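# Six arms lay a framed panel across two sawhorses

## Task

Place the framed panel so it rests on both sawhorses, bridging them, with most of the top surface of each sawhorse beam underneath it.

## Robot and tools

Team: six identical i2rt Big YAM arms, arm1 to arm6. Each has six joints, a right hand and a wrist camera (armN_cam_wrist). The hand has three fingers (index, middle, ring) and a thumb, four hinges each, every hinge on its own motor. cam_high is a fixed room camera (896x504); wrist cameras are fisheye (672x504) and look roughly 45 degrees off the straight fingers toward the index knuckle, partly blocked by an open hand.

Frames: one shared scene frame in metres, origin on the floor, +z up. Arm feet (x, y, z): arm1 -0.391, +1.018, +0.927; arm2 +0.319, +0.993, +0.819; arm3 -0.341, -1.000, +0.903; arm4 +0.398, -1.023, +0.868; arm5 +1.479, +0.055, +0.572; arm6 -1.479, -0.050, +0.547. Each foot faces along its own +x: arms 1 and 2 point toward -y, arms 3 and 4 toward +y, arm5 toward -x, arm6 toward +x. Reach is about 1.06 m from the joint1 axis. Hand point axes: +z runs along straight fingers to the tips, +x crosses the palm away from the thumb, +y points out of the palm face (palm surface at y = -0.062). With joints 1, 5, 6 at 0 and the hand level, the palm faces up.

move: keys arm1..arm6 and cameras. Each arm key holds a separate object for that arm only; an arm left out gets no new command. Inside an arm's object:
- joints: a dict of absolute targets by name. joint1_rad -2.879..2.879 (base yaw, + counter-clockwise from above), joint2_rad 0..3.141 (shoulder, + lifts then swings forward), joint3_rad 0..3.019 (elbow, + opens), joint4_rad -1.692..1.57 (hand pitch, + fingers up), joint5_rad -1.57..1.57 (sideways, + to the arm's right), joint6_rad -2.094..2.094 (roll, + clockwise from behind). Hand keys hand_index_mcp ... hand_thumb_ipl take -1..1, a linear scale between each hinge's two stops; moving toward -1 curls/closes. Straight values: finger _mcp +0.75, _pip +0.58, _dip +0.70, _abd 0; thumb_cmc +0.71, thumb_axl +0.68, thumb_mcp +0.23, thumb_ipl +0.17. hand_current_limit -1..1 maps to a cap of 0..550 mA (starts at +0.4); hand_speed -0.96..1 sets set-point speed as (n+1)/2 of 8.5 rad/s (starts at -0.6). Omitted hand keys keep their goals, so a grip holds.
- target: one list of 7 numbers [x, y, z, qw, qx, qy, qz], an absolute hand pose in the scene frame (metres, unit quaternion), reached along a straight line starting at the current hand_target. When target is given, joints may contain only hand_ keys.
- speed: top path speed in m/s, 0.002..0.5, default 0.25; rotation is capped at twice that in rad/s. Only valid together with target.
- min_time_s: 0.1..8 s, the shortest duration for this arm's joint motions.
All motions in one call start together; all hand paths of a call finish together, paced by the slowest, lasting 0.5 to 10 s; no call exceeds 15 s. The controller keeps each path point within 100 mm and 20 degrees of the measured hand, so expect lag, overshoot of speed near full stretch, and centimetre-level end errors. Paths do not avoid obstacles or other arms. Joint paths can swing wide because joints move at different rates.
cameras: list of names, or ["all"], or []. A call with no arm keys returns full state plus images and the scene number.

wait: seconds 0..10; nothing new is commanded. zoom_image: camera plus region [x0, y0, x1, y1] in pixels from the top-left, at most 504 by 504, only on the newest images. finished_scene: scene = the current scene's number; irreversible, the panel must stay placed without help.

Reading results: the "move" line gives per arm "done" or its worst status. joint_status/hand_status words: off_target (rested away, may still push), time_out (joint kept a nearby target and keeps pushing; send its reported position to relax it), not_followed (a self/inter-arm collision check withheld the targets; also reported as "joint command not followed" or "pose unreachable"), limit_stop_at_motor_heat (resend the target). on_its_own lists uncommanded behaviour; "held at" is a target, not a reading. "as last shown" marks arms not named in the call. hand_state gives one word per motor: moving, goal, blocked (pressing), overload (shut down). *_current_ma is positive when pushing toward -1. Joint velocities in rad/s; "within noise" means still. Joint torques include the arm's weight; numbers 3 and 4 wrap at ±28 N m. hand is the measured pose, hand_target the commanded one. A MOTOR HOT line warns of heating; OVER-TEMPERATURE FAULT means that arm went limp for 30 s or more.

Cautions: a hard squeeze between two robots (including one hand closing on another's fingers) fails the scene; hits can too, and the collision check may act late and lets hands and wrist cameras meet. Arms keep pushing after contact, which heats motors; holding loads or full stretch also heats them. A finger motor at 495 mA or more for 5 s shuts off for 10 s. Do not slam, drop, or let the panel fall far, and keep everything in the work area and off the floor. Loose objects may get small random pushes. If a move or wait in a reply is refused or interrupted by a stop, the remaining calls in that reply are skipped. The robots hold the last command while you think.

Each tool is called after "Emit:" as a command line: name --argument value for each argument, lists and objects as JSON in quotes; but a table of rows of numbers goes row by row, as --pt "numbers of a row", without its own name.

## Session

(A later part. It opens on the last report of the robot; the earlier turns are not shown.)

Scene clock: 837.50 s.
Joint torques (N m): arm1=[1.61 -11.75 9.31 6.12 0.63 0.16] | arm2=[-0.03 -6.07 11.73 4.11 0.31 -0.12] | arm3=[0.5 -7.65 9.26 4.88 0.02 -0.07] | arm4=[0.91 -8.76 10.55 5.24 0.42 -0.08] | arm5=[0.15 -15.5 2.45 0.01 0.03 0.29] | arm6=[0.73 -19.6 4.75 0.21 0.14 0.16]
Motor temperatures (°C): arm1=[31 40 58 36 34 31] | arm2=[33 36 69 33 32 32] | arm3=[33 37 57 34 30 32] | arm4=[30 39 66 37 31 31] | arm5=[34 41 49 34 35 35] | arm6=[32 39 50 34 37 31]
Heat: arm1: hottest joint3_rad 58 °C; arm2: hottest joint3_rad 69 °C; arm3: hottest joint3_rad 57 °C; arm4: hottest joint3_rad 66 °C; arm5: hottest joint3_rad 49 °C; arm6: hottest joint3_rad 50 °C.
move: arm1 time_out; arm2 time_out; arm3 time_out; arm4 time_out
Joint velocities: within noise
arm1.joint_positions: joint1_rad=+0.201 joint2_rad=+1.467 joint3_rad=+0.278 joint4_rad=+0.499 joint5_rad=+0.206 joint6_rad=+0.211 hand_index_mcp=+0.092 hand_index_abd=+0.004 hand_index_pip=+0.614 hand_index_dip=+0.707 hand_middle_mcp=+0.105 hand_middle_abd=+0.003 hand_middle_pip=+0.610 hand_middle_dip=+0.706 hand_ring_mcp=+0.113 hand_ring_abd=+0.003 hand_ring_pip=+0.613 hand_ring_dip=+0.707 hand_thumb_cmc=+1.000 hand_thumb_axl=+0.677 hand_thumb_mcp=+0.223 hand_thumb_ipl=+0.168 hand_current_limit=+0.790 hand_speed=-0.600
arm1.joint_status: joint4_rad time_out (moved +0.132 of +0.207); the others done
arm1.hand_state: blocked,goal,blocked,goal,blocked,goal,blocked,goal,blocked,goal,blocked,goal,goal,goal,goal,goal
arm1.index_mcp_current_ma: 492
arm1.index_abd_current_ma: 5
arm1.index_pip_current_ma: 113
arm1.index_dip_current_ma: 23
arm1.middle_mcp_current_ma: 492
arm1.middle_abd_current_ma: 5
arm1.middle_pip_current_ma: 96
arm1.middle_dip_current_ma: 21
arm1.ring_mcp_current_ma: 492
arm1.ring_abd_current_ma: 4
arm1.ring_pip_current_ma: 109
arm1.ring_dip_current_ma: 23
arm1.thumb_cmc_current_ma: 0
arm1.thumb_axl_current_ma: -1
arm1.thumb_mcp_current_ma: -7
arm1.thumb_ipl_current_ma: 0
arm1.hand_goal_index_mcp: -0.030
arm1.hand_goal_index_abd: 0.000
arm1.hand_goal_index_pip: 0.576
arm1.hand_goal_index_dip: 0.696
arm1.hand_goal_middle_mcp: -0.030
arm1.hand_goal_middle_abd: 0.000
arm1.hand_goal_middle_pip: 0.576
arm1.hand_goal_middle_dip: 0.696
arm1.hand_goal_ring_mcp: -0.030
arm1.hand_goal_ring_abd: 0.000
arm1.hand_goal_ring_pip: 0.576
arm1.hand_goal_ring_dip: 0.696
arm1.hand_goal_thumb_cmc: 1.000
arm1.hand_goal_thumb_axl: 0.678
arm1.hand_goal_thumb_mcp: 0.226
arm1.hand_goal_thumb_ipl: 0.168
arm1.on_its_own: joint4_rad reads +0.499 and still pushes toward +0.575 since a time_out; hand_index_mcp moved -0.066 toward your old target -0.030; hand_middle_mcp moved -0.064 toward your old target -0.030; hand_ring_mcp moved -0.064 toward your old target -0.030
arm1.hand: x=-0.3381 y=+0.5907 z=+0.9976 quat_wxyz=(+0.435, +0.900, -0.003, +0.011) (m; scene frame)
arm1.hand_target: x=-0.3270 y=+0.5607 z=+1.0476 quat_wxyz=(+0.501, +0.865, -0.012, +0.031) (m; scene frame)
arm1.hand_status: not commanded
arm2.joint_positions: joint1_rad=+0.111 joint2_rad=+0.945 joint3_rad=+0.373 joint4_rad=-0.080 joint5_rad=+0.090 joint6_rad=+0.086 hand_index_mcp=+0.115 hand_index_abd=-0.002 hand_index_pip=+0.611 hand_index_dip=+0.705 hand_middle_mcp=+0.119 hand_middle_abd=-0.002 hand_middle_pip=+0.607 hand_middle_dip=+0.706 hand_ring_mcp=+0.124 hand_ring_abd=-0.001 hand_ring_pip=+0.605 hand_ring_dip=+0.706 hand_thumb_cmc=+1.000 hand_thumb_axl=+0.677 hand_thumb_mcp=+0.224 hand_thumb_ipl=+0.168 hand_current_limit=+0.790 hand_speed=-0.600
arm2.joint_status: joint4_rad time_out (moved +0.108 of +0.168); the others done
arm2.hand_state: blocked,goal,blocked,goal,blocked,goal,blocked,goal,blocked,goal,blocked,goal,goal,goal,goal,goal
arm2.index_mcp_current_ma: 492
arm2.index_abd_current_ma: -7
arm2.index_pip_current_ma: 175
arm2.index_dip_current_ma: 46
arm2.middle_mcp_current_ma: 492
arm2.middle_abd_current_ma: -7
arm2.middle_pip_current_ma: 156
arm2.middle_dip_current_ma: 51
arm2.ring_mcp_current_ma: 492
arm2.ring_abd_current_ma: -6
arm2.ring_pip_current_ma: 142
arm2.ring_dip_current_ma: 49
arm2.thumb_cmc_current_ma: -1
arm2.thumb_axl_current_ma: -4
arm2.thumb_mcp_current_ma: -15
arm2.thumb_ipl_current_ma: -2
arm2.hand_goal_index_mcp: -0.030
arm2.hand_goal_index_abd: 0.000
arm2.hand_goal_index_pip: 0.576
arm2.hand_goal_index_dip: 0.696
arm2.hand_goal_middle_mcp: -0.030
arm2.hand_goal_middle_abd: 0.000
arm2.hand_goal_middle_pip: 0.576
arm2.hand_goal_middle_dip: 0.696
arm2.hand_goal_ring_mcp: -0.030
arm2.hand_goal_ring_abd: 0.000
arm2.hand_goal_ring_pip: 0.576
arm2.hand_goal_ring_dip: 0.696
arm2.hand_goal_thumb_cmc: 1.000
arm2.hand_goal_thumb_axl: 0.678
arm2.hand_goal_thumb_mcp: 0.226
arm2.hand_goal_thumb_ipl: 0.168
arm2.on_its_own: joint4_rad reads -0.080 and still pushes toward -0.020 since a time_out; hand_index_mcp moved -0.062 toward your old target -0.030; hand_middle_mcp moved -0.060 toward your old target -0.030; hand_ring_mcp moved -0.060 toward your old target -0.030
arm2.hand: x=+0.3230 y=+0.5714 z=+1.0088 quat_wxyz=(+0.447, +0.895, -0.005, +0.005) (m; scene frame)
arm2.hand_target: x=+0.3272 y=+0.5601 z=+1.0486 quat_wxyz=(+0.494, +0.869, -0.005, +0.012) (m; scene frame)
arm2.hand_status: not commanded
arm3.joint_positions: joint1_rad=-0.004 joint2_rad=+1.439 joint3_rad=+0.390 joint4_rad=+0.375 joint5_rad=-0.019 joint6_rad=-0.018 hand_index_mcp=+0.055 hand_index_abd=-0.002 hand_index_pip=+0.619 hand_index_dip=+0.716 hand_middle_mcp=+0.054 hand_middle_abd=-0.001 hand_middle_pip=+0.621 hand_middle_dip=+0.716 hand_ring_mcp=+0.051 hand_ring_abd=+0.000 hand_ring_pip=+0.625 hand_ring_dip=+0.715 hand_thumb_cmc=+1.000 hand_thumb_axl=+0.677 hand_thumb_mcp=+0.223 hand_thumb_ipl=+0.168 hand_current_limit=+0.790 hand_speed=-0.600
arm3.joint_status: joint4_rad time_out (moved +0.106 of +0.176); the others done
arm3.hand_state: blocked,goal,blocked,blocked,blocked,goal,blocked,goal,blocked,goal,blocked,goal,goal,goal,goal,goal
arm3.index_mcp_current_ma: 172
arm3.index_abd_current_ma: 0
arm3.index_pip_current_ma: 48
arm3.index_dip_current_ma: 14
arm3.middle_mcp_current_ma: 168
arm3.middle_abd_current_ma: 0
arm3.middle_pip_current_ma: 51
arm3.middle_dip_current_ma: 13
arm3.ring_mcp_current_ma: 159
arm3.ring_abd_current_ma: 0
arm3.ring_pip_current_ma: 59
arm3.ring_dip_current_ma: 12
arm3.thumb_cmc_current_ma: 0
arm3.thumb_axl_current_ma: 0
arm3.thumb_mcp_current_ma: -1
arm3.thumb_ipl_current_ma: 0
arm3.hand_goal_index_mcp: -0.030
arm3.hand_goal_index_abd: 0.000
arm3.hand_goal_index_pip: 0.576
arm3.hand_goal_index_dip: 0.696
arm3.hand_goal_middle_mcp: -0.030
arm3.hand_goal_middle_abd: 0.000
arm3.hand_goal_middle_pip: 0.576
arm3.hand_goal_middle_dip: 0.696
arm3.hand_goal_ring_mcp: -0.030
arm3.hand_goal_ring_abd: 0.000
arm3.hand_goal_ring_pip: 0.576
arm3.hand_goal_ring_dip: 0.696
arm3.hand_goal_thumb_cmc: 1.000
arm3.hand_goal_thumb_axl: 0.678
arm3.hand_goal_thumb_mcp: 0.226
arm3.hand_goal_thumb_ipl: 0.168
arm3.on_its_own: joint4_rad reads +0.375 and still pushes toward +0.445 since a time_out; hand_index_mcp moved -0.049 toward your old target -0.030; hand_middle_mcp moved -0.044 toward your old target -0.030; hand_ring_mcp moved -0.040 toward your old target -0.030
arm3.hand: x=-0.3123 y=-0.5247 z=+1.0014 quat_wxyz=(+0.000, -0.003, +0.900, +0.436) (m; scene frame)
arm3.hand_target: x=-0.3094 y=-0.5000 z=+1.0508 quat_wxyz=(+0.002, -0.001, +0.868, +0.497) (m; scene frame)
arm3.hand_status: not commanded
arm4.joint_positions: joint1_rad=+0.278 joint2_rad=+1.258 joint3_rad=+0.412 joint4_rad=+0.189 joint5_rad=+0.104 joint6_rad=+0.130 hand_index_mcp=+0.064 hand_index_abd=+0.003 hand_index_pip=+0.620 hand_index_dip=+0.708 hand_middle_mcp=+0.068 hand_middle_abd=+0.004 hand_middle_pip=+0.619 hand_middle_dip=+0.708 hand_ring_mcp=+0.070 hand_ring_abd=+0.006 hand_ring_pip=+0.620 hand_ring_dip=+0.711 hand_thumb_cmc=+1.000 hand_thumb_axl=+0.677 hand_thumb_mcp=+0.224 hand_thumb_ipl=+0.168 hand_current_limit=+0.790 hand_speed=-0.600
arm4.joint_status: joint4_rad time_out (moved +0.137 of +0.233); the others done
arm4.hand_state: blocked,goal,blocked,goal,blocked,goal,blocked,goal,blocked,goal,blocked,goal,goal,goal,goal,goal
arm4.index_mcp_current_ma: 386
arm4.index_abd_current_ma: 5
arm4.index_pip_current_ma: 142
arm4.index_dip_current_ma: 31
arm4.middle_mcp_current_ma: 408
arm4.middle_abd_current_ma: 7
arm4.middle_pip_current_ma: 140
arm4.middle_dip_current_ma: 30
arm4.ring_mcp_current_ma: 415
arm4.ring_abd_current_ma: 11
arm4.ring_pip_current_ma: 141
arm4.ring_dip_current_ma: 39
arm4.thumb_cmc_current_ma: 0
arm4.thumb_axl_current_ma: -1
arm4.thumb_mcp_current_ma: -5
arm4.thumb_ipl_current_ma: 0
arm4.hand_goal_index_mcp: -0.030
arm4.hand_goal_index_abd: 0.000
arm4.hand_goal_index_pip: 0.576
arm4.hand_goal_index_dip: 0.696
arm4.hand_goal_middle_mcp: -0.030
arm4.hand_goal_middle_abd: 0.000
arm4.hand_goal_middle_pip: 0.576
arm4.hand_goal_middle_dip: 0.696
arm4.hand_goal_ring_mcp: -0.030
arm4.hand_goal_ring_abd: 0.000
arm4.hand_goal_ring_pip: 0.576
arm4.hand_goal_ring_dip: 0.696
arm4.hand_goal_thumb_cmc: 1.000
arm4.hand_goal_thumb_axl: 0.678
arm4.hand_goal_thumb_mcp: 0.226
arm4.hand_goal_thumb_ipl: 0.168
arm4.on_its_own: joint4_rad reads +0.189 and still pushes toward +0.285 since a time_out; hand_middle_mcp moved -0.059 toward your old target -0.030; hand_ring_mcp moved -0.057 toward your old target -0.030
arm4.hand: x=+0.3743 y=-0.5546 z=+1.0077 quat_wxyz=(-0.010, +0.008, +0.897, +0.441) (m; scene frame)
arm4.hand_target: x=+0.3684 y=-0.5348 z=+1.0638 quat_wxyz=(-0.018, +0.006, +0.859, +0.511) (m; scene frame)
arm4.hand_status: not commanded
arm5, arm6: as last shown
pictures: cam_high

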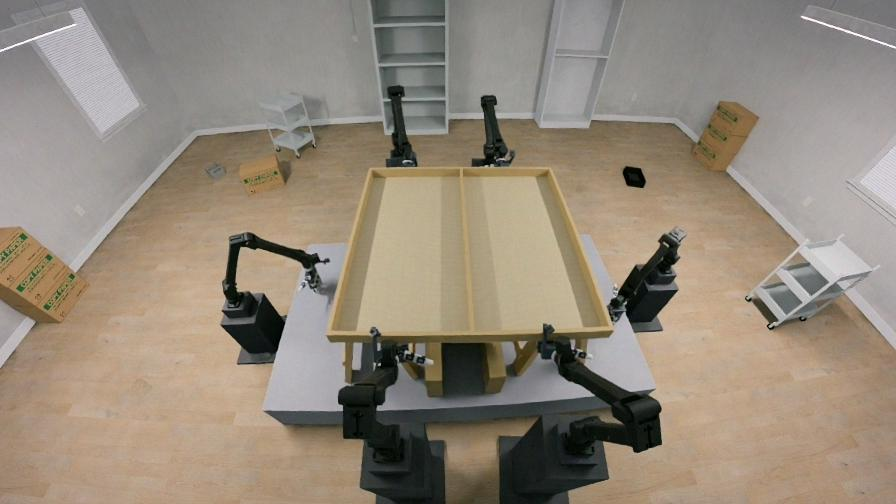

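Emit:
move --arm1 '{"joints":{"joint2_rad":1.66,"joint3_rad":0.285,"joint4_rad":0.65},"min_time_s":3}' --arm2 '{"joints":{"joint2_rad":1.10,"joint3_rad":0.315,"joint4_rad":0.06},"min_time_s":3}' --arm3 '{"joints":{"joint2_rad":1.59,"joint3_rad":0.375,"joint4_rad":0.49},"min_time_s":3}' --arm4 '{"joints":{"joint2_rad":1.44,"joint3_rad":0.39,"joint4_rad":0.33},"min_time_s":3}' --cameras '["cam_high"]'

Scene clock: 846.77 s.
Joint torques (N m): arm1=[1.67 -9.7 4.12 3.69 0.34 0.16] | arm2=[0.79 -4.78 7.94 2.69 0.29 -0.13] | arm3=[0.32 -6.01 3.95 2.71 0.03 -0.09] | arm4=[0.91 -6.36 4.51 2.35 0.32 -0.05] | arm5=[0.09 -15.56 2.45 0.01 0.03 0.29] | arm6=[0.67 -19.6 4.75 0.21 0.14 0.16]
Motor temperatures (°C): arm1=[31 40 56 36 34 31] | arm2=[33 35 67 33 31 32] | arm3=[33 36 56 34 30 32] | arm4=[30 39 63 36 31 31] | arm5=[34 41 47 34 35 35] | arm6=[31 39 48 34 36 31]
Heat: arm1: hottest joint3_rad 56 °C; arm2: hottest joint3_rad 67 °C; arm3: hottest joint3_rad 56 °C; arm4: hottest joint3_rad 63 °C; arm5: hottest joint3_rad 47 °C; arm6: hottest joint3_rad 48 °C.
move: arm1 done; arm2 done; arm3 done; arm4 done
Joint velocities: within noise
arm1.joint_positions: joint1_rad=+0.201 joint2_rad=+1.639 joint3_rad=+0.278 joint4_rad=+0.630 joint5_rad=+0.212 joint6_rad=+0.211 hand_index_mcp=-0.005 hand_index_abd=+0.002 hand_index_pip=+0.584 hand_index_dip=+0.699 hand_middle_mcp=-0.005 hand_middle_abd=+0.001 hand_middle_pip=+0.584 hand_middle_dip=+0.699 hand_ring_mcp=-0.007 hand_ring_abd=+0.001 hand_ring_pip=+0.584 hand_ring_dip=+0.699 hand_thumb_cmc=+1.000 hand_thumb_axl=+0.677 hand_thumb_mcp=+0.223 hand_thumb_ipl=+0.168 hand_current_limit=+0.790 hand_speed=-0.600
arm1.joint_status: all done
arm1.hand_state: blocked,goal,goal,goal,blocked,goal,goal,goal,blocked,goal,goal,goal,goal,goal,goal,goal
arm1.index_mcp_current_ma: 71
arm1.index_abd_current_ma: 2
arm1.index_pip_current_ma: 17
arm1.index_dip_current_ma: 5
arm1.middle_mcp_current_ma: 72
arm1.middle_abd_current_ma: 2
arm1.middle_pip_current_ma: 15
arm1.middle_dip_current_ma: 5
arm1.ring_mcp_current_ma: 66
arm1.ring_abd_current_ma: 0
arm1.ring_pip_current_ma: 16
arm1.ring_dip_current_ma: 6
arm1.thumb_cmc_current_ma: 0
arm1.thumb_axl_current_ma: -1
arm1.thumb_mcp_current_ma: -7
arm1.thumb_ipl_current_ma: 0
arm1.hand_goal_index_mcp: -0.030
arm1.hand_goal_index_abd: 0.000
arm1.hand_goal_index_pip: 0.576
arm1.hand_goal_index_dip: 0.696
arm1.hand_goal_middle_mcp: -0.030
arm1.hand_goal_middle_abd: 0.000
arm1.hand_goal_middle_pip: 0.576
arm1.hand_goal_middle_dip: 0.696
arm1.hand_goal_ring_mcp: -0.030
arm1.hand_goal_ring_abd: 0.000
arm1.hand_goal_ring_pip: 0.576
arm1.hand_goal_ring_dip: 0.696
arm1.hand_goal_thumb_cmc: 1.000
arm1.hand_goal_thumb_axl: 0.678
arm1.hand_goal_thumb_mcp: 0.226
arm1.hand_goal_thumb_ipl: 0.168
arm1.on_its_own: hand_index_mcp moved -0.098 toward your old target -0.030; hand_middle_mcp moved -0.110 toward your old target -0.030; hand_ring_mcp moved -0.119 toward your old target -0.030
arm1.hand: x=-0.3401 y=+0.5919 z=+0.9590 quat_wxyz=(+0.418, +0.908, -0.002, +0.003) (m; scene frame)
arm1.hand_target: x=-0.3371 y=+0.5892 z=+0.9574 quat_wxyz=(+0.421, +0.907, -0.002, +0.005) (m; scene frame)
arm1.hand_status: not commanded
arm2.joint_positions: joint1_rad=+0.111 joint2_rad=+1.090 joint3_rad=+0.311 joint4_rad=+0.039 joint5_rad=+0.092 joint6_rad=+0.086 hand_index_mcp=-0.008 hand_index_abd=-0.002 hand_index_pip=+0.585 hand_index_dip=+0.700 hand_middle_mcp=-0.006 hand_middle_abd=-0.002 hand_middle_pip=+0.583 hand_middle_dip=+0.699 hand_ring_mcp=-0.005 hand_ring_abd=-0.001 hand_ring_pip=+0.584 hand_ring_dip=+0.700 hand_thumb_cmc=+1.000 hand_thumb_axl=+0.677 hand_thumb_mcp=+0.224 hand_thumb_ipl=+0.168 hand_current_limit=+0.790 hand_speed=-0.600
arm2.joint_status: all done
arm2.hand_state: blocked,goal,goal,goal,blocked,goal,goal,goal,blocked,goal,goal,goal,goal,goal,goal,goal
arm2.index_mcp_current_ma: 118
arm2.index_abd_current_ma: -7
arm2.index_pip_current_ma: 43
arm2.index_dip_current_ma: 18
arm2.middle_mcp_current_ma: 124
arm2.middle_abd_current_ma: -7
arm2.middle_pip_current_ma: 35
arm2.middle_dip_current_ma: 17
arm2.ring_mcp_current_ma: 134
arm2.ring_abd_current_ma: -6
arm2.ring_pip_current_ma: 38
arm2.ring_dip_current_ma: 19
arm2.thumb_cmc_current_ma: -1
arm2.thumb_axl_current_ma: -4
arm2.thumb_mcp_current_ma: -15
arm2.thumb_ipl_current_ma: -2
arm2.hand_goal_index_mcp: -0.030
arm2.hand_goal_index_abd: 0.000
arm2.hand_goal_index_pip: 0.576
arm2.hand_goal_index_dip: 0.696
arm2.hand_goal_middle_mcp: -0.030
arm2.hand_goal_middle_abd: 0.000
arm2.hand_goal_middle_pip: 0.576
arm2.hand_goal_middle_dip: 0.696
arm2.hand_goal_ring_mcp: -0.030
arm2.hand_goal_ring_abd: 0.000
arm2.hand_goal_ring_pip: 0.576
arm2.hand_goal_ring_dip: 0.696
arm2.hand_goal_thumb_cmc: 1.000
arm2.hand_goal_thumb_axl: 0.678
arm2.hand_goal_thumb_mcp: 0.226
arm2.hand_goal_thumb_ipl: 0.168
arm2.on_its_own: hand_index_mcp moved -0.123 toward your old target -0.030; hand_middle_mcp moved -0.126 toward your old target -0.030; hand_ring_mcp moved -0.128 toward your old target -0.030
arm2.hand: x=+0.3220 y=+0.5766 z=+0.9471 quat_wxyz=(+0.408, +0.913, -0.003, +0.000) (m; scene frame)
arm2.hand_target: x=+0.3255 y=+0.5731 z=+0.9503 quat_wxyz=(+0.415, +0.910, -0.001, +0.001) (m; scene frame)
arm2.hand_status: not commanded
arm3.joint_positions: joint1_rad=-0.004 joint2_rad=+1.579 joint3_rad=+0.384 joint4_rad=+0.472 joint5_rad=-0.019 joint6_rad=-0.018 hand_index_mcp=-0.009 hand_index_abd=-0.002 hand_index_pip=+0.583 hand_index_dip=+0.699 hand_middle_mcp=-0.007 hand_middle_abd=-0.001 hand_middle_pip=+0.584 hand_middle_dip=+0.699 hand_ring_mcp=-0.007 hand_ring_abd=+0.000 hand_ring_pip=+0.585 hand_ring_dip=+0.699 hand_thumb_cmc=+1.000 hand_thumb_axl=+0.677 hand_thumb_mcp=+0.223 hand_thumb_ipl=+0.168 hand_current_limit=+0.790 hand_speed=-0.600
arm3.joint_status: all done
arm3.hand_state: blocked,goal,goal,goal,blocked,goal,goal,goal,blocked,goal,goal,goal,goal,goal,goal,goal
arm3.index_mcp_current_ma: 16
arm3.index_abd_current_ma: 0
arm3.index_pip_current_ma: 2
arm3.index_dip_current_ma: 1
arm3.middle_mcp_current_ma: 19
arm3.middle_abd_current_ma: 0
arm3.middle_pip_current_ma: 3
arm3.middle_dip_current_ma: 1
arm3.ring_mcp_current_ma: 18
arm3.ring_abd_current_ma: 0
arm3.ring_pip_current_ma: 3
arm3.ring_dip_current_ma: 1
arm3.thumb_cmc_current_ma: 0
arm3.thumb_axl_current_ma: 0
arm3.thumb_mcp_current_ma: -1
arm3.thumb_ipl_current_ma: 0
arm3.hand_goal_index_mcp: -0.030
arm3.hand_goal_index_abd: 0.000
arm3.hand_goal_index_pip: 0.576
arm3.hand_goal_index_dip: 0.696
arm3.hand_goal_middle_mcp: -0.030
arm3.hand_goal_middle_abd: 0.000
arm3.hand_goal_middle_pip: 0.576
arm3.hand_goal_middle_dip: 0.696
arm3.hand_goal_ring_mcp: -0.030
arm3.hand_goal_ring_abd: 0.000
arm3.hand_goal_ring_pip: 0.576
arm3.hand_goal_ring_dip: 0.696
arm3.hand_goal_thumb_cmc: 1.000
arm3.hand_goal_thumb_axl: 0.678
arm3.hand_goal_thumb_mcp: 0.226
arm3.hand_goal_thumb_ipl: 0.168
arm3.on_its_own: hand_index_mcp moved -0.064 toward your old target -0.030; hand_middle_mcp moved -0.061 toward your old target -0.030; hand_ring_mcp moved -0.058 toward your old target -0.030
arm3.hand: x=-0.3123 y=-0.5257 z=+0.9592 quat_wxyz=(+0.000, -0.003, +0.910, +0.414) (m; scene frame)
arm3.hand_target: x=-0.3101 y=-0.5289 z=+0.9551 quat_wxyz=(+0.000, +0.000, +0.911, +0.413) (m; scene frame)
arm3.hand_status: not commanded
arm4.joint_positions: joint1_rad=+0.278 joint2_rad=+1.416 joint3_rad=+0.406 joint4_rad=+0.318 joint5_rad=+0.107 joint6_rad=+0.127 hand_index_mcp=-0.010 hand_index_abd=+0.003 hand_index_pip=+0.584 hand_index_dip=+0.699 hand_middle_mcp=-0.006 hand_middle_abd=+0.003 hand_middle_pip=+0.584 hand_middle_dip=+0.699 hand_ring_mcp=-0.008 hand_ring_abd=+0.003 hand_ring_pip=+0.583 hand_ring_dip=+0.699 hand_thumb_cmc=+1.000 hand_thumb_axl=+0.677 hand_thumb_mcp=+0.224 hand_thumb_ipl=+0.168 hand_current_limit=+0.790 hand_speed=-0.600
arm4.joint_status: all done
arm4.hand_state: blocked,goal,goal,goal,blocked,goal,goal,goal,blocked,goal,goal,goal,goal,goal,goal,goal
arm4.index_mcp_current_ma: 59
arm4.index_abd_current_ma: 5
arm4.index_pip_current_ma: 18
arm4.index_dip_current_ma: 6
arm4.middle_mcp_current_ma: 73
arm4.middle_abd_current_ma: 5
arm4.middle_pip_current_ma: 19
arm4.middle_dip_current_ma: 6
arm4.ring_mcp_current_ma: 68
arm4.ring_abd_current_ma: 5
arm4.ring_pip_current_ma: 15
arm4.ring_dip_current_ma: 6
arm4.thumb_cmc_current_ma: 0
arm4.thumb_axl_current_ma: -1
arm4.thumb_mcp_current_ma: -5
arm4.thumb_ipl_current_ma: 0
arm4.hand_goal_index_mcp: -0.030
arm4.hand_goal_index_abd: 0.000
arm4.hand_goal_index_pip: 0.576
arm4.hand_goal_index_dip: 0.696
arm4.hand_goal_middle_mcp: -0.030
arm4.hand_goal_middle_abd: 0.000
arm4.hand_goal_middle_pip: 0.576
arm4.hand_goal_middle_dip: 0.696
arm4.hand_goal_ring_mcp: -0.030
arm4.hand_goal_ring_abd: 0.000
arm4.hand_goal_ring_pip: 0.576
arm4.hand_goal_ring_dip: 0.696
arm4.hand_goal_thumb_cmc: 1.000
arm4.hand_goal_thumb_axl: 0.678
arm4.hand_goal_thumb_mcp: 0.226
arm4.hand_goal_thumb_ipl: 0.168
arm4.on_its_own: hand_middle_mcp moved -0.075 toward your old target -0.030; hand_ring_mcp moved -0.077 toward your old target -0.030
arm4.hand: x=+0.3740 y=-0.5477 z=+0.9649 quat_wxyz=(-0.005, +0.006, +0.905, +0.426) (m; scene frame)
arm4.hand_target: x=+0.3733 y=-0.5540 z=+0.9504 quat_wxyz=(-0.001, +0.000, +0.911, +0.413) (m; scene frame)
arm4.hand_status: not commanded
arm5, arm6: as last shown
pictures: cam_high

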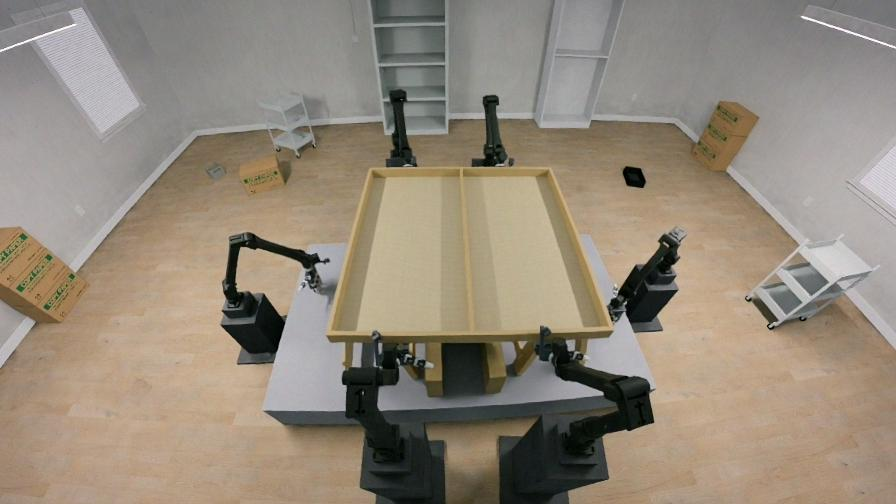

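Emit:
move --arm1 '{"target":[-0.35,0.655,0.925,0.407,0.914,0,0],"speed":0.08,"joints":{"hand_index_mcp":0.6,"hand_middle_mcp":0.6,"hand_ring_mcp":0.6}}' --arm2 '{"target":[0.322,0.65,0.92,0.407,0.914,0,0],"speed":0.08,"joints":{"hand_index_mcp":0.6,"hand_middle_mcp":0.6,"hand_ring_mcp":0.6}}' --arm3 '{"target":[-0.315,-0.61,0.93,0,0,0.914,0.407],"speed":0.08,"joints":{"hand_index_mcp":0.6,"hand_middle_mcp":0.6,"hand_ring_mcp":0.6}}' --arm4 '{"target":[0.375,-0.62,0.93,0,0,0.914,0.407],"speed":0.08,"joints":{"hand_index_mcp":0.6,"hand_middle_mcp":0.6,"hand_ring_mcp":0.6}}' --cameras '["cam_high","arm3_cam_wrist"]'

Emit:
zoom_image --camera "cam_high" --region '[320, 310, 640, 430]'

Scene clock: 866.43 s.
Joint torques (N m): arm1=[2.08 -9 0.69 3.52 0.37 0.22] | arm2=[1.2 -3.25 8.32 1.5 0.26 -0.04] | arm3=[1.38 -4.72 2.43 2.54 0.19 -0.01] | arm4=[1.26 -7 3.71 2.56 0.36 0.14] | arm5=[0.15 -15.5 2.43 0.02 0.03 0.29] | arm6=[0.73 -19.66 4.77 0.21 0.14 0.16]
Motor temperatures (°C): arm1=[31 39 51 35 34 31] | arm2=[33 35 61 33 31 32] | arm3=[33 36 52 33 30 32] | arm4=[30 38 57 35 31 31] | arm5=[34 41 44 33 34 34] | arm6=[31 38 44 34 36 31]
Heat: arm1: hottest joint3_rad 51 °C; arm2: hottest joint3_rad 61 °C; arm3: hottest joint3_rad 52 °C; arm4: hottest joint3_rad 57 °C; arm5: hottest joint3_rad 44 °C; arm6: hottest joint3_rad 44 °C.
move: arm1 done; arm2 done; arm3 done; arm4 done
Joint velocities: within noise
arm1.joint_positions: joint1_rad=+0.236 joint2_rad=+1.788 joint3_rad=+0.136 joint4_rad=+0.896 joint5_rad=+0.241 joint6_rad=+0.234 hand_index_mcp=+0.607 hand_index_abd=+0.002 hand_index_pip=+0.583 hand_index_dip=+0.699 hand_middle_mcp=+0.607 hand_middle_abd=+0.001 hand_middle_pip=+0.583 hand_middle_dip=+0.699 hand_ring_mcp=+0.606 hand_ring_abd=+0.001 hand_ring_pip=+0.583 hand_ring_dip=+0.699 hand_thumb_cmc=+1.000 hand_thumb_axl=+0.677 hand_thumb_mcp=+0.223 hand_thumb_ipl=+0.168 hand_current_limit=+0.790 hand_speed=-0.600
arm1.joint_status: all done
arm1.hand_state: goal,goal,goal,goal,goal,goal,goal,goal,goal,goal,goal,goal,goal,goal,goal,goal
arm1.index_mcp_current_ma: 14
arm1.index_abd_current_ma: 2
arm1.index_pip_current_ma: 15
arm1.index_dip_current_ma: 5
arm1.middle_mcp_current_ma: 14
arm1.middle_abd_current_ma: 2
arm1.middle_pip_current_ma: 13
arm1.middle_dip_current_ma: 5
arm1.ring_mcp_current_ma: 13
arm1.ring_abd_current_ma: 0
arm1.ring_pip_current_ma: 13
arm1.ring_dip_current_ma: 5
arm1.thumb_cmc_current_ma: 0
arm1.thumb_axl_current_ma: -1
arm1.thumb_mcp_current_ma: -7
arm1.thumb_ipl_current_ma: 0
arm1.hand_goal_index_mcp: 0.600
arm1.hand_goal_index_abd: 0.000
arm1.hand_goal_index_pip: 0.576
arm1.hand_goal_index_dip: 0.696
arm1.hand_goal_middle_mcp: 0.600
arm1.hand_goal_middle_abd: 0.000
arm1.hand_goal_middle_pip: 0.576
arm1.hand_goal_middle_dip: 0.696
arm1.hand_goal_ring_mcp: 0.600
arm1.hand_goal_ring_abd: 0.000
arm1.hand_goal_ring_pip: 0.576
arm1.hand_goal_ring_dip: 0.696
arm1.hand_goal_thumb_cmc: 1.000
arm1.hand_goal_thumb_axl: 0.678
arm1.hand_goal_thumb_mcp: 0.226
arm1.hand_goal_thumb_ipl: 0.168
arm1.hand: x=-0.3517 y=+0.6497 z=+0.9293 quat_wxyz=(+0.410, +0.912, -0.001, -0.002) (m; scene frame)
arm1.hand_target: x=-0.3500 y=+0.6549 z=+0.9252 quat_wxyz=(+0.407, +0.914, +0.000, +0.000) (m; scene frame)
arm1.hand_status: done (0.007 m and 0.5 deg from the pose sent, 0.072 m and 1.5 deg at the start)
arm2.joint_positions: joint1_rad=+0.142 joint2_rad=+0.862 joint3_rad=+0.108 joint4_rad=+0.000 joint5_rad=+0.120 joint6_rad=+0.103 hand_index_mcp=+0.606 hand_index_abd=-0.002 hand_index_pip=+0.584 hand_index_dip=+0.699 hand_middle_mcp=+0.606 hand_middle_abd=-0.002 hand_middle_pip=+0.582 hand_middle_dip=+0.699 hand_ring_mcp=+0.606 hand_ring_abd=-0.001 hand_ring_pip=+0.583 hand_ring_dip=+0.700 hand_thumb_cmc=+1.000 hand_thumb_axl=+0.677 hand_thumb_mcp=+0.224 hand_thumb_ipl=+0.168 hand_current_limit=+0.790 hand_speed=-0.600
arm2.joint_status: all done
arm2.hand_state: goal,goal,goal,goal,goal,goal,goal,goal,goal,goal,goal,goal,goal,goal,goal,goal
arm2.index_mcp_current_ma: 29
arm2.index_abd_current_ma: -7
arm2.index_pip_current_ma: 37
arm2.index_dip_current_ma: 17
arm2.middle_mcp_current_ma: 31
arm2.middle_abd_current_ma: -7
arm2.middle_pip_current_ma: 30
arm2.middle_dip_current_ma: 16
arm2.ring_mcp_current_ma: 33
arm2.ring_abd_current_ma: -6
arm2.ring_pip_current_ma: 32
arm2.ring_dip_current_ma: 18
arm2.thumb_cmc_current_ma: -1
arm2.thumb_axl_current_ma: -4
arm2.thumb_mcp_current_ma: -15
arm2.thumb_ipl_current_ma: -2
arm2.hand_goal_index_mcp: 0.600
arm2.hand_goal_index_abd: 0.000
arm2.hand_goal_index_pip: 0.576
arm2.hand_goal_index_dip: 0.696
arm2.hand_goal_middle_mcp: 0.600
arm2.hand_goal_middle_abd: 0.000
arm2.hand_goal_middle_pip: 0.576
arm2.hand_goal_middle_dip: 0.696
arm2.hand_goal_ring_mcp: 0.600
arm2.hand_goal_ring_abd: 0.000
arm2.hand_goal_ring_pip: 0.576
arm2.hand_goal_ring_dip: 0.696
arm2.hand_goal_thumb_cmc: 1.000
arm2.hand_goal_thumb_axl: 0.678
arm2.hand_goal_thumb_mcp: 0.226
arm2.hand_goal_thumb_ipl: 0.168
arm2.hand: x=+0.3178 y=+0.6513 z=+0.9155 quat_wxyz=(+0.403, +0.915, -0.002, -0.004) (m; scene frame)
arm2.hand_target: x=+0.3220 y=+0.6500 z=+0.9200 quat_wxyz=(+0.407, +0.913, +0.000, +0.000) (m; scene frame)
arm2.hand_status: done (0.006 m and 0.7 deg from the pose sent, 0.078 m and 0.4 deg at the start)
arm3.joint_positions: joint1_rad=-0.004 joint2_rad=+1.587 joint3_rad=+0.167 joint4_rad=+0.683 joint5_rad=-0.013 joint6_rad=-0.018 hand_index_mcp=+0.605 hand_index_abd=-0.002 hand_index_pip=+0.582 hand_index_dip=+0.699 hand_middle_mcp=+0.606 hand_middle_abd=-0.001 hand_middle_pip=+0.583 hand_middle_dip=+0.699 hand_ring_mcp=+0.606 hand_ring_abd=+0.000 hand_ring_pip=+0.584 hand_ring_dip=+0.699 hand_thumb_cmc=+1.000 hand_thumb_axl=+0.677 hand_thumb_mcp=+0.223 hand_thumb_ipl=+0.168 hand_current_limit=+0.790 hand_speed=-0.600
arm3.joint_status: all done
arm3.hand_state: goal,goal,goal,goal,goal,goal,goal,goal,goal,goal,goal,goal,goal,goal,goal,goal
arm3.index_mcp_current_ma: 2
arm3.index_abd_current_ma: 0
arm3.index_pip_current_ma: 2
arm3.index_dip_current_ma: 1
arm3.middle_mcp_current_ma: 2
arm3.middle_abd_current_ma: 0
arm3.middle_pip_current_ma: 2
arm3.middle_dip_current_ma: 1
arm3.ring_mcp_current_ma: 2
arm3.ring_abd_current_ma: 0
arm3.ring_pip_current_ma: 2
arm3.ring_dip_current_ma: 1
arm3.thumb_cmc_current_ma: 0
arm3.thumb_axl_current_ma: 0
arm3.thumb_mcp_current_ma: -1
arm3.thumb_ipl_current_ma: 0
arm3.hand_goal_index_mcp: 0.600
arm3.hand_goal_index_abd: 0.000
arm3.hand_goal_index_pip: 0.576
arm3.hand_goal_index_dip: 0.696
arm3.hand_goal_middle_mcp: 0.600
arm3.hand_goal_middle_abd: 0.000
arm3.hand_goal_middle_pip: 0.576
arm3.hand_goal_middle_dip: 0.696
arm3.hand_goal_ring_mcp: 0.600
arm3.hand_goal_ring_abd: 0.000
arm3.hand_goal_ring_pip: 0.576
arm3.hand_goal_ring_dip: 0.696
arm3.hand_goal_thumb_cmc: 1.000
arm3.hand_goal_thumb_axl: 0.678
arm3.hand_goal_thumb_mcp: 0.226
arm3.hand_goal_thumb_ipl: 0.168
arm3.hand: x=-0.3129 y=-0.6068 z=+0.9325 quat_wxyz=(+0.002, -0.001, +0.913, +0.407) (m; scene frame)
arm3.hand_target: x=-0.3150 y=-0.6100 z=+0.9300 quat_wxyz=(+0.000, +0.000, +0.914, +0.406) (m; scene frame)
arm3.hand_status: done (0.005 m and 0.3 deg from the pose sent, 0.089 m and 0.9 deg at the start)
arm4.joint_positions: joint1_rad=+0.314 joint2_rad=+1.373 joint3_rad=+0.225 joint4_rad=+0.391 joint5_rad=+0.137 joint6_rad=+0.138 hand_index_mcp=+0.605 hand_index_abd=+0.003 hand_index_pip=+0.583 hand_index_dip=+0.699 hand_middle_mcp=+0.606 hand_middle_abd=+0.003 hand_middle_pip=+0.583 hand_middle_dip=+0.699 hand_ring_mcp=+0.606 hand_ring_abd=+0.003 hand_ring_pip=+0.582 hand_ring_dip=+0.699 hand_thumb_cmc=+1.000 hand_thumb_axl=+0.677 hand_thumb_mcp=+0.224 hand_thumb_ipl=+0.168 hand_current_limit=+0.790 hand_speed=-0.600
arm4.joint_status: all done
arm4.hand_state: goal,goal,goal,goal,goal,goal,goal,goal,goal,goal,goal,goal,goal,goal,goal,goal
arm4.index_mcp_current_ma: 11
arm4.index_abd_current_ma: 5
arm4.index_pip_current_ma: 15
arm4.index_dip_current_ma: 6
arm4.middle_mcp_current_ma: 14
arm4.middle_abd_current_ma: 5
arm4.middle_pip_current_ma: 15
arm4.middle_dip_current_ma: 5
arm4.ring_mcp_current_ma: 13
arm4.ring_abd_current_ma: 4
arm4.ring_pip_current_ma: 13
arm4.ring_dip_current_ma: 6
arm4.thumb_cmc_current_ma: 0
arm4.thumb_axl_current_ma: -1
arm4.thumb_mcp_current_ma: -5
arm4.thumb_ipl_current_ma: 0
arm4.hand_goal_index_mcp: 0.600
arm4.hand_goal_index_abd: 0.000
arm4.hand_goal_index_pip: 0.576
arm4.hand_goal_index_dip: 0.696
arm4.hand_goal_middle_mcp: 0.600
arm4.hand_goal_middle_abd: 0.000
arm4.hand_goal_middle_pip: 0.576
arm4.hand_goal_middle_dip: 0.696
arm4.hand_goal_ring_mcp: 0.600
arm4.hand_goal_ring_abd: 0.000
arm4.hand_goal_ring_pip: 0.576
arm4.hand_goal_ring_dip: 0.696
arm4.hand_goal_thumb_cmc: 1.000
arm4.hand_goal_thumb_axl: 0.678
arm4.hand_goal_thumb_mcp: 0.226
arm4.hand_goal_thumb_ipl: 0.168
arm4.hand: x=+0.3770 y=-0.6176 z=+0.9258 quat_wxyz=(+0.004, -0.001, +0.918, +0.397) (m; scene frame)
arm4.hand_target: x=+0.3750 y=-0.6199 z=+0.9299 quat_wxyz=(+0.000, +0.000, +0.914, +0.407) (m; scene frame)
arm4.hand_status: done (0.005 m and 1.3 deg from the pose sent, 0.080 m and 2.5 deg at the start)
arm5, arm6: as last shown
pictures: arm3_cam_wrist, cam_high
camera_calibration:
arm3_cam_wrist: T_world_to_cam=[[0.774953, 0.420311, 0.472003, 0.0902043], [0.451418, -0.890791, 0.0520788, -0.489615], [0.442346, 0.172712, -0.880057, 1.19173], [0, 0, 0, 1]] pos_world=[-0.376041, -0.679886, 1.03172]

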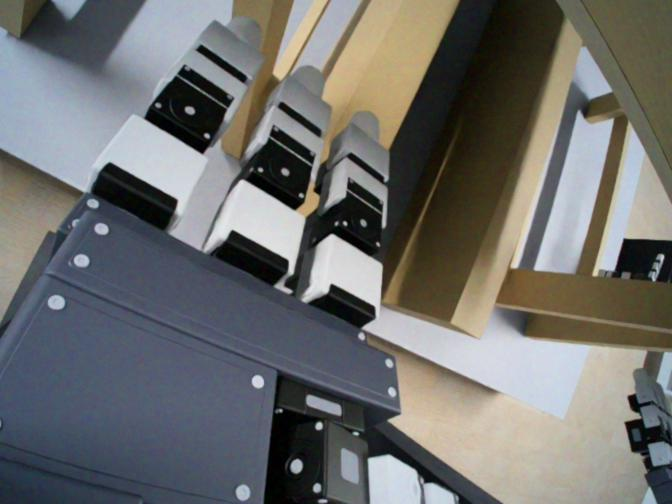

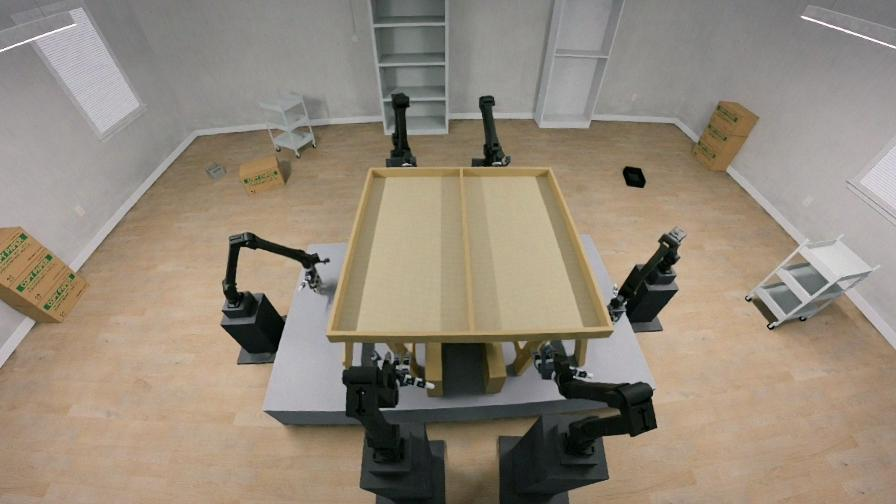

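Scaled by 1.575 from the camera's 896x504 image, which has a finer 1280x720 frame.

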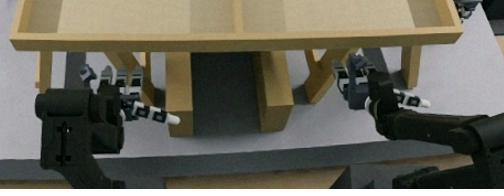

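Emit:
finished_scene --scene 2

The scene is finished: the task was done.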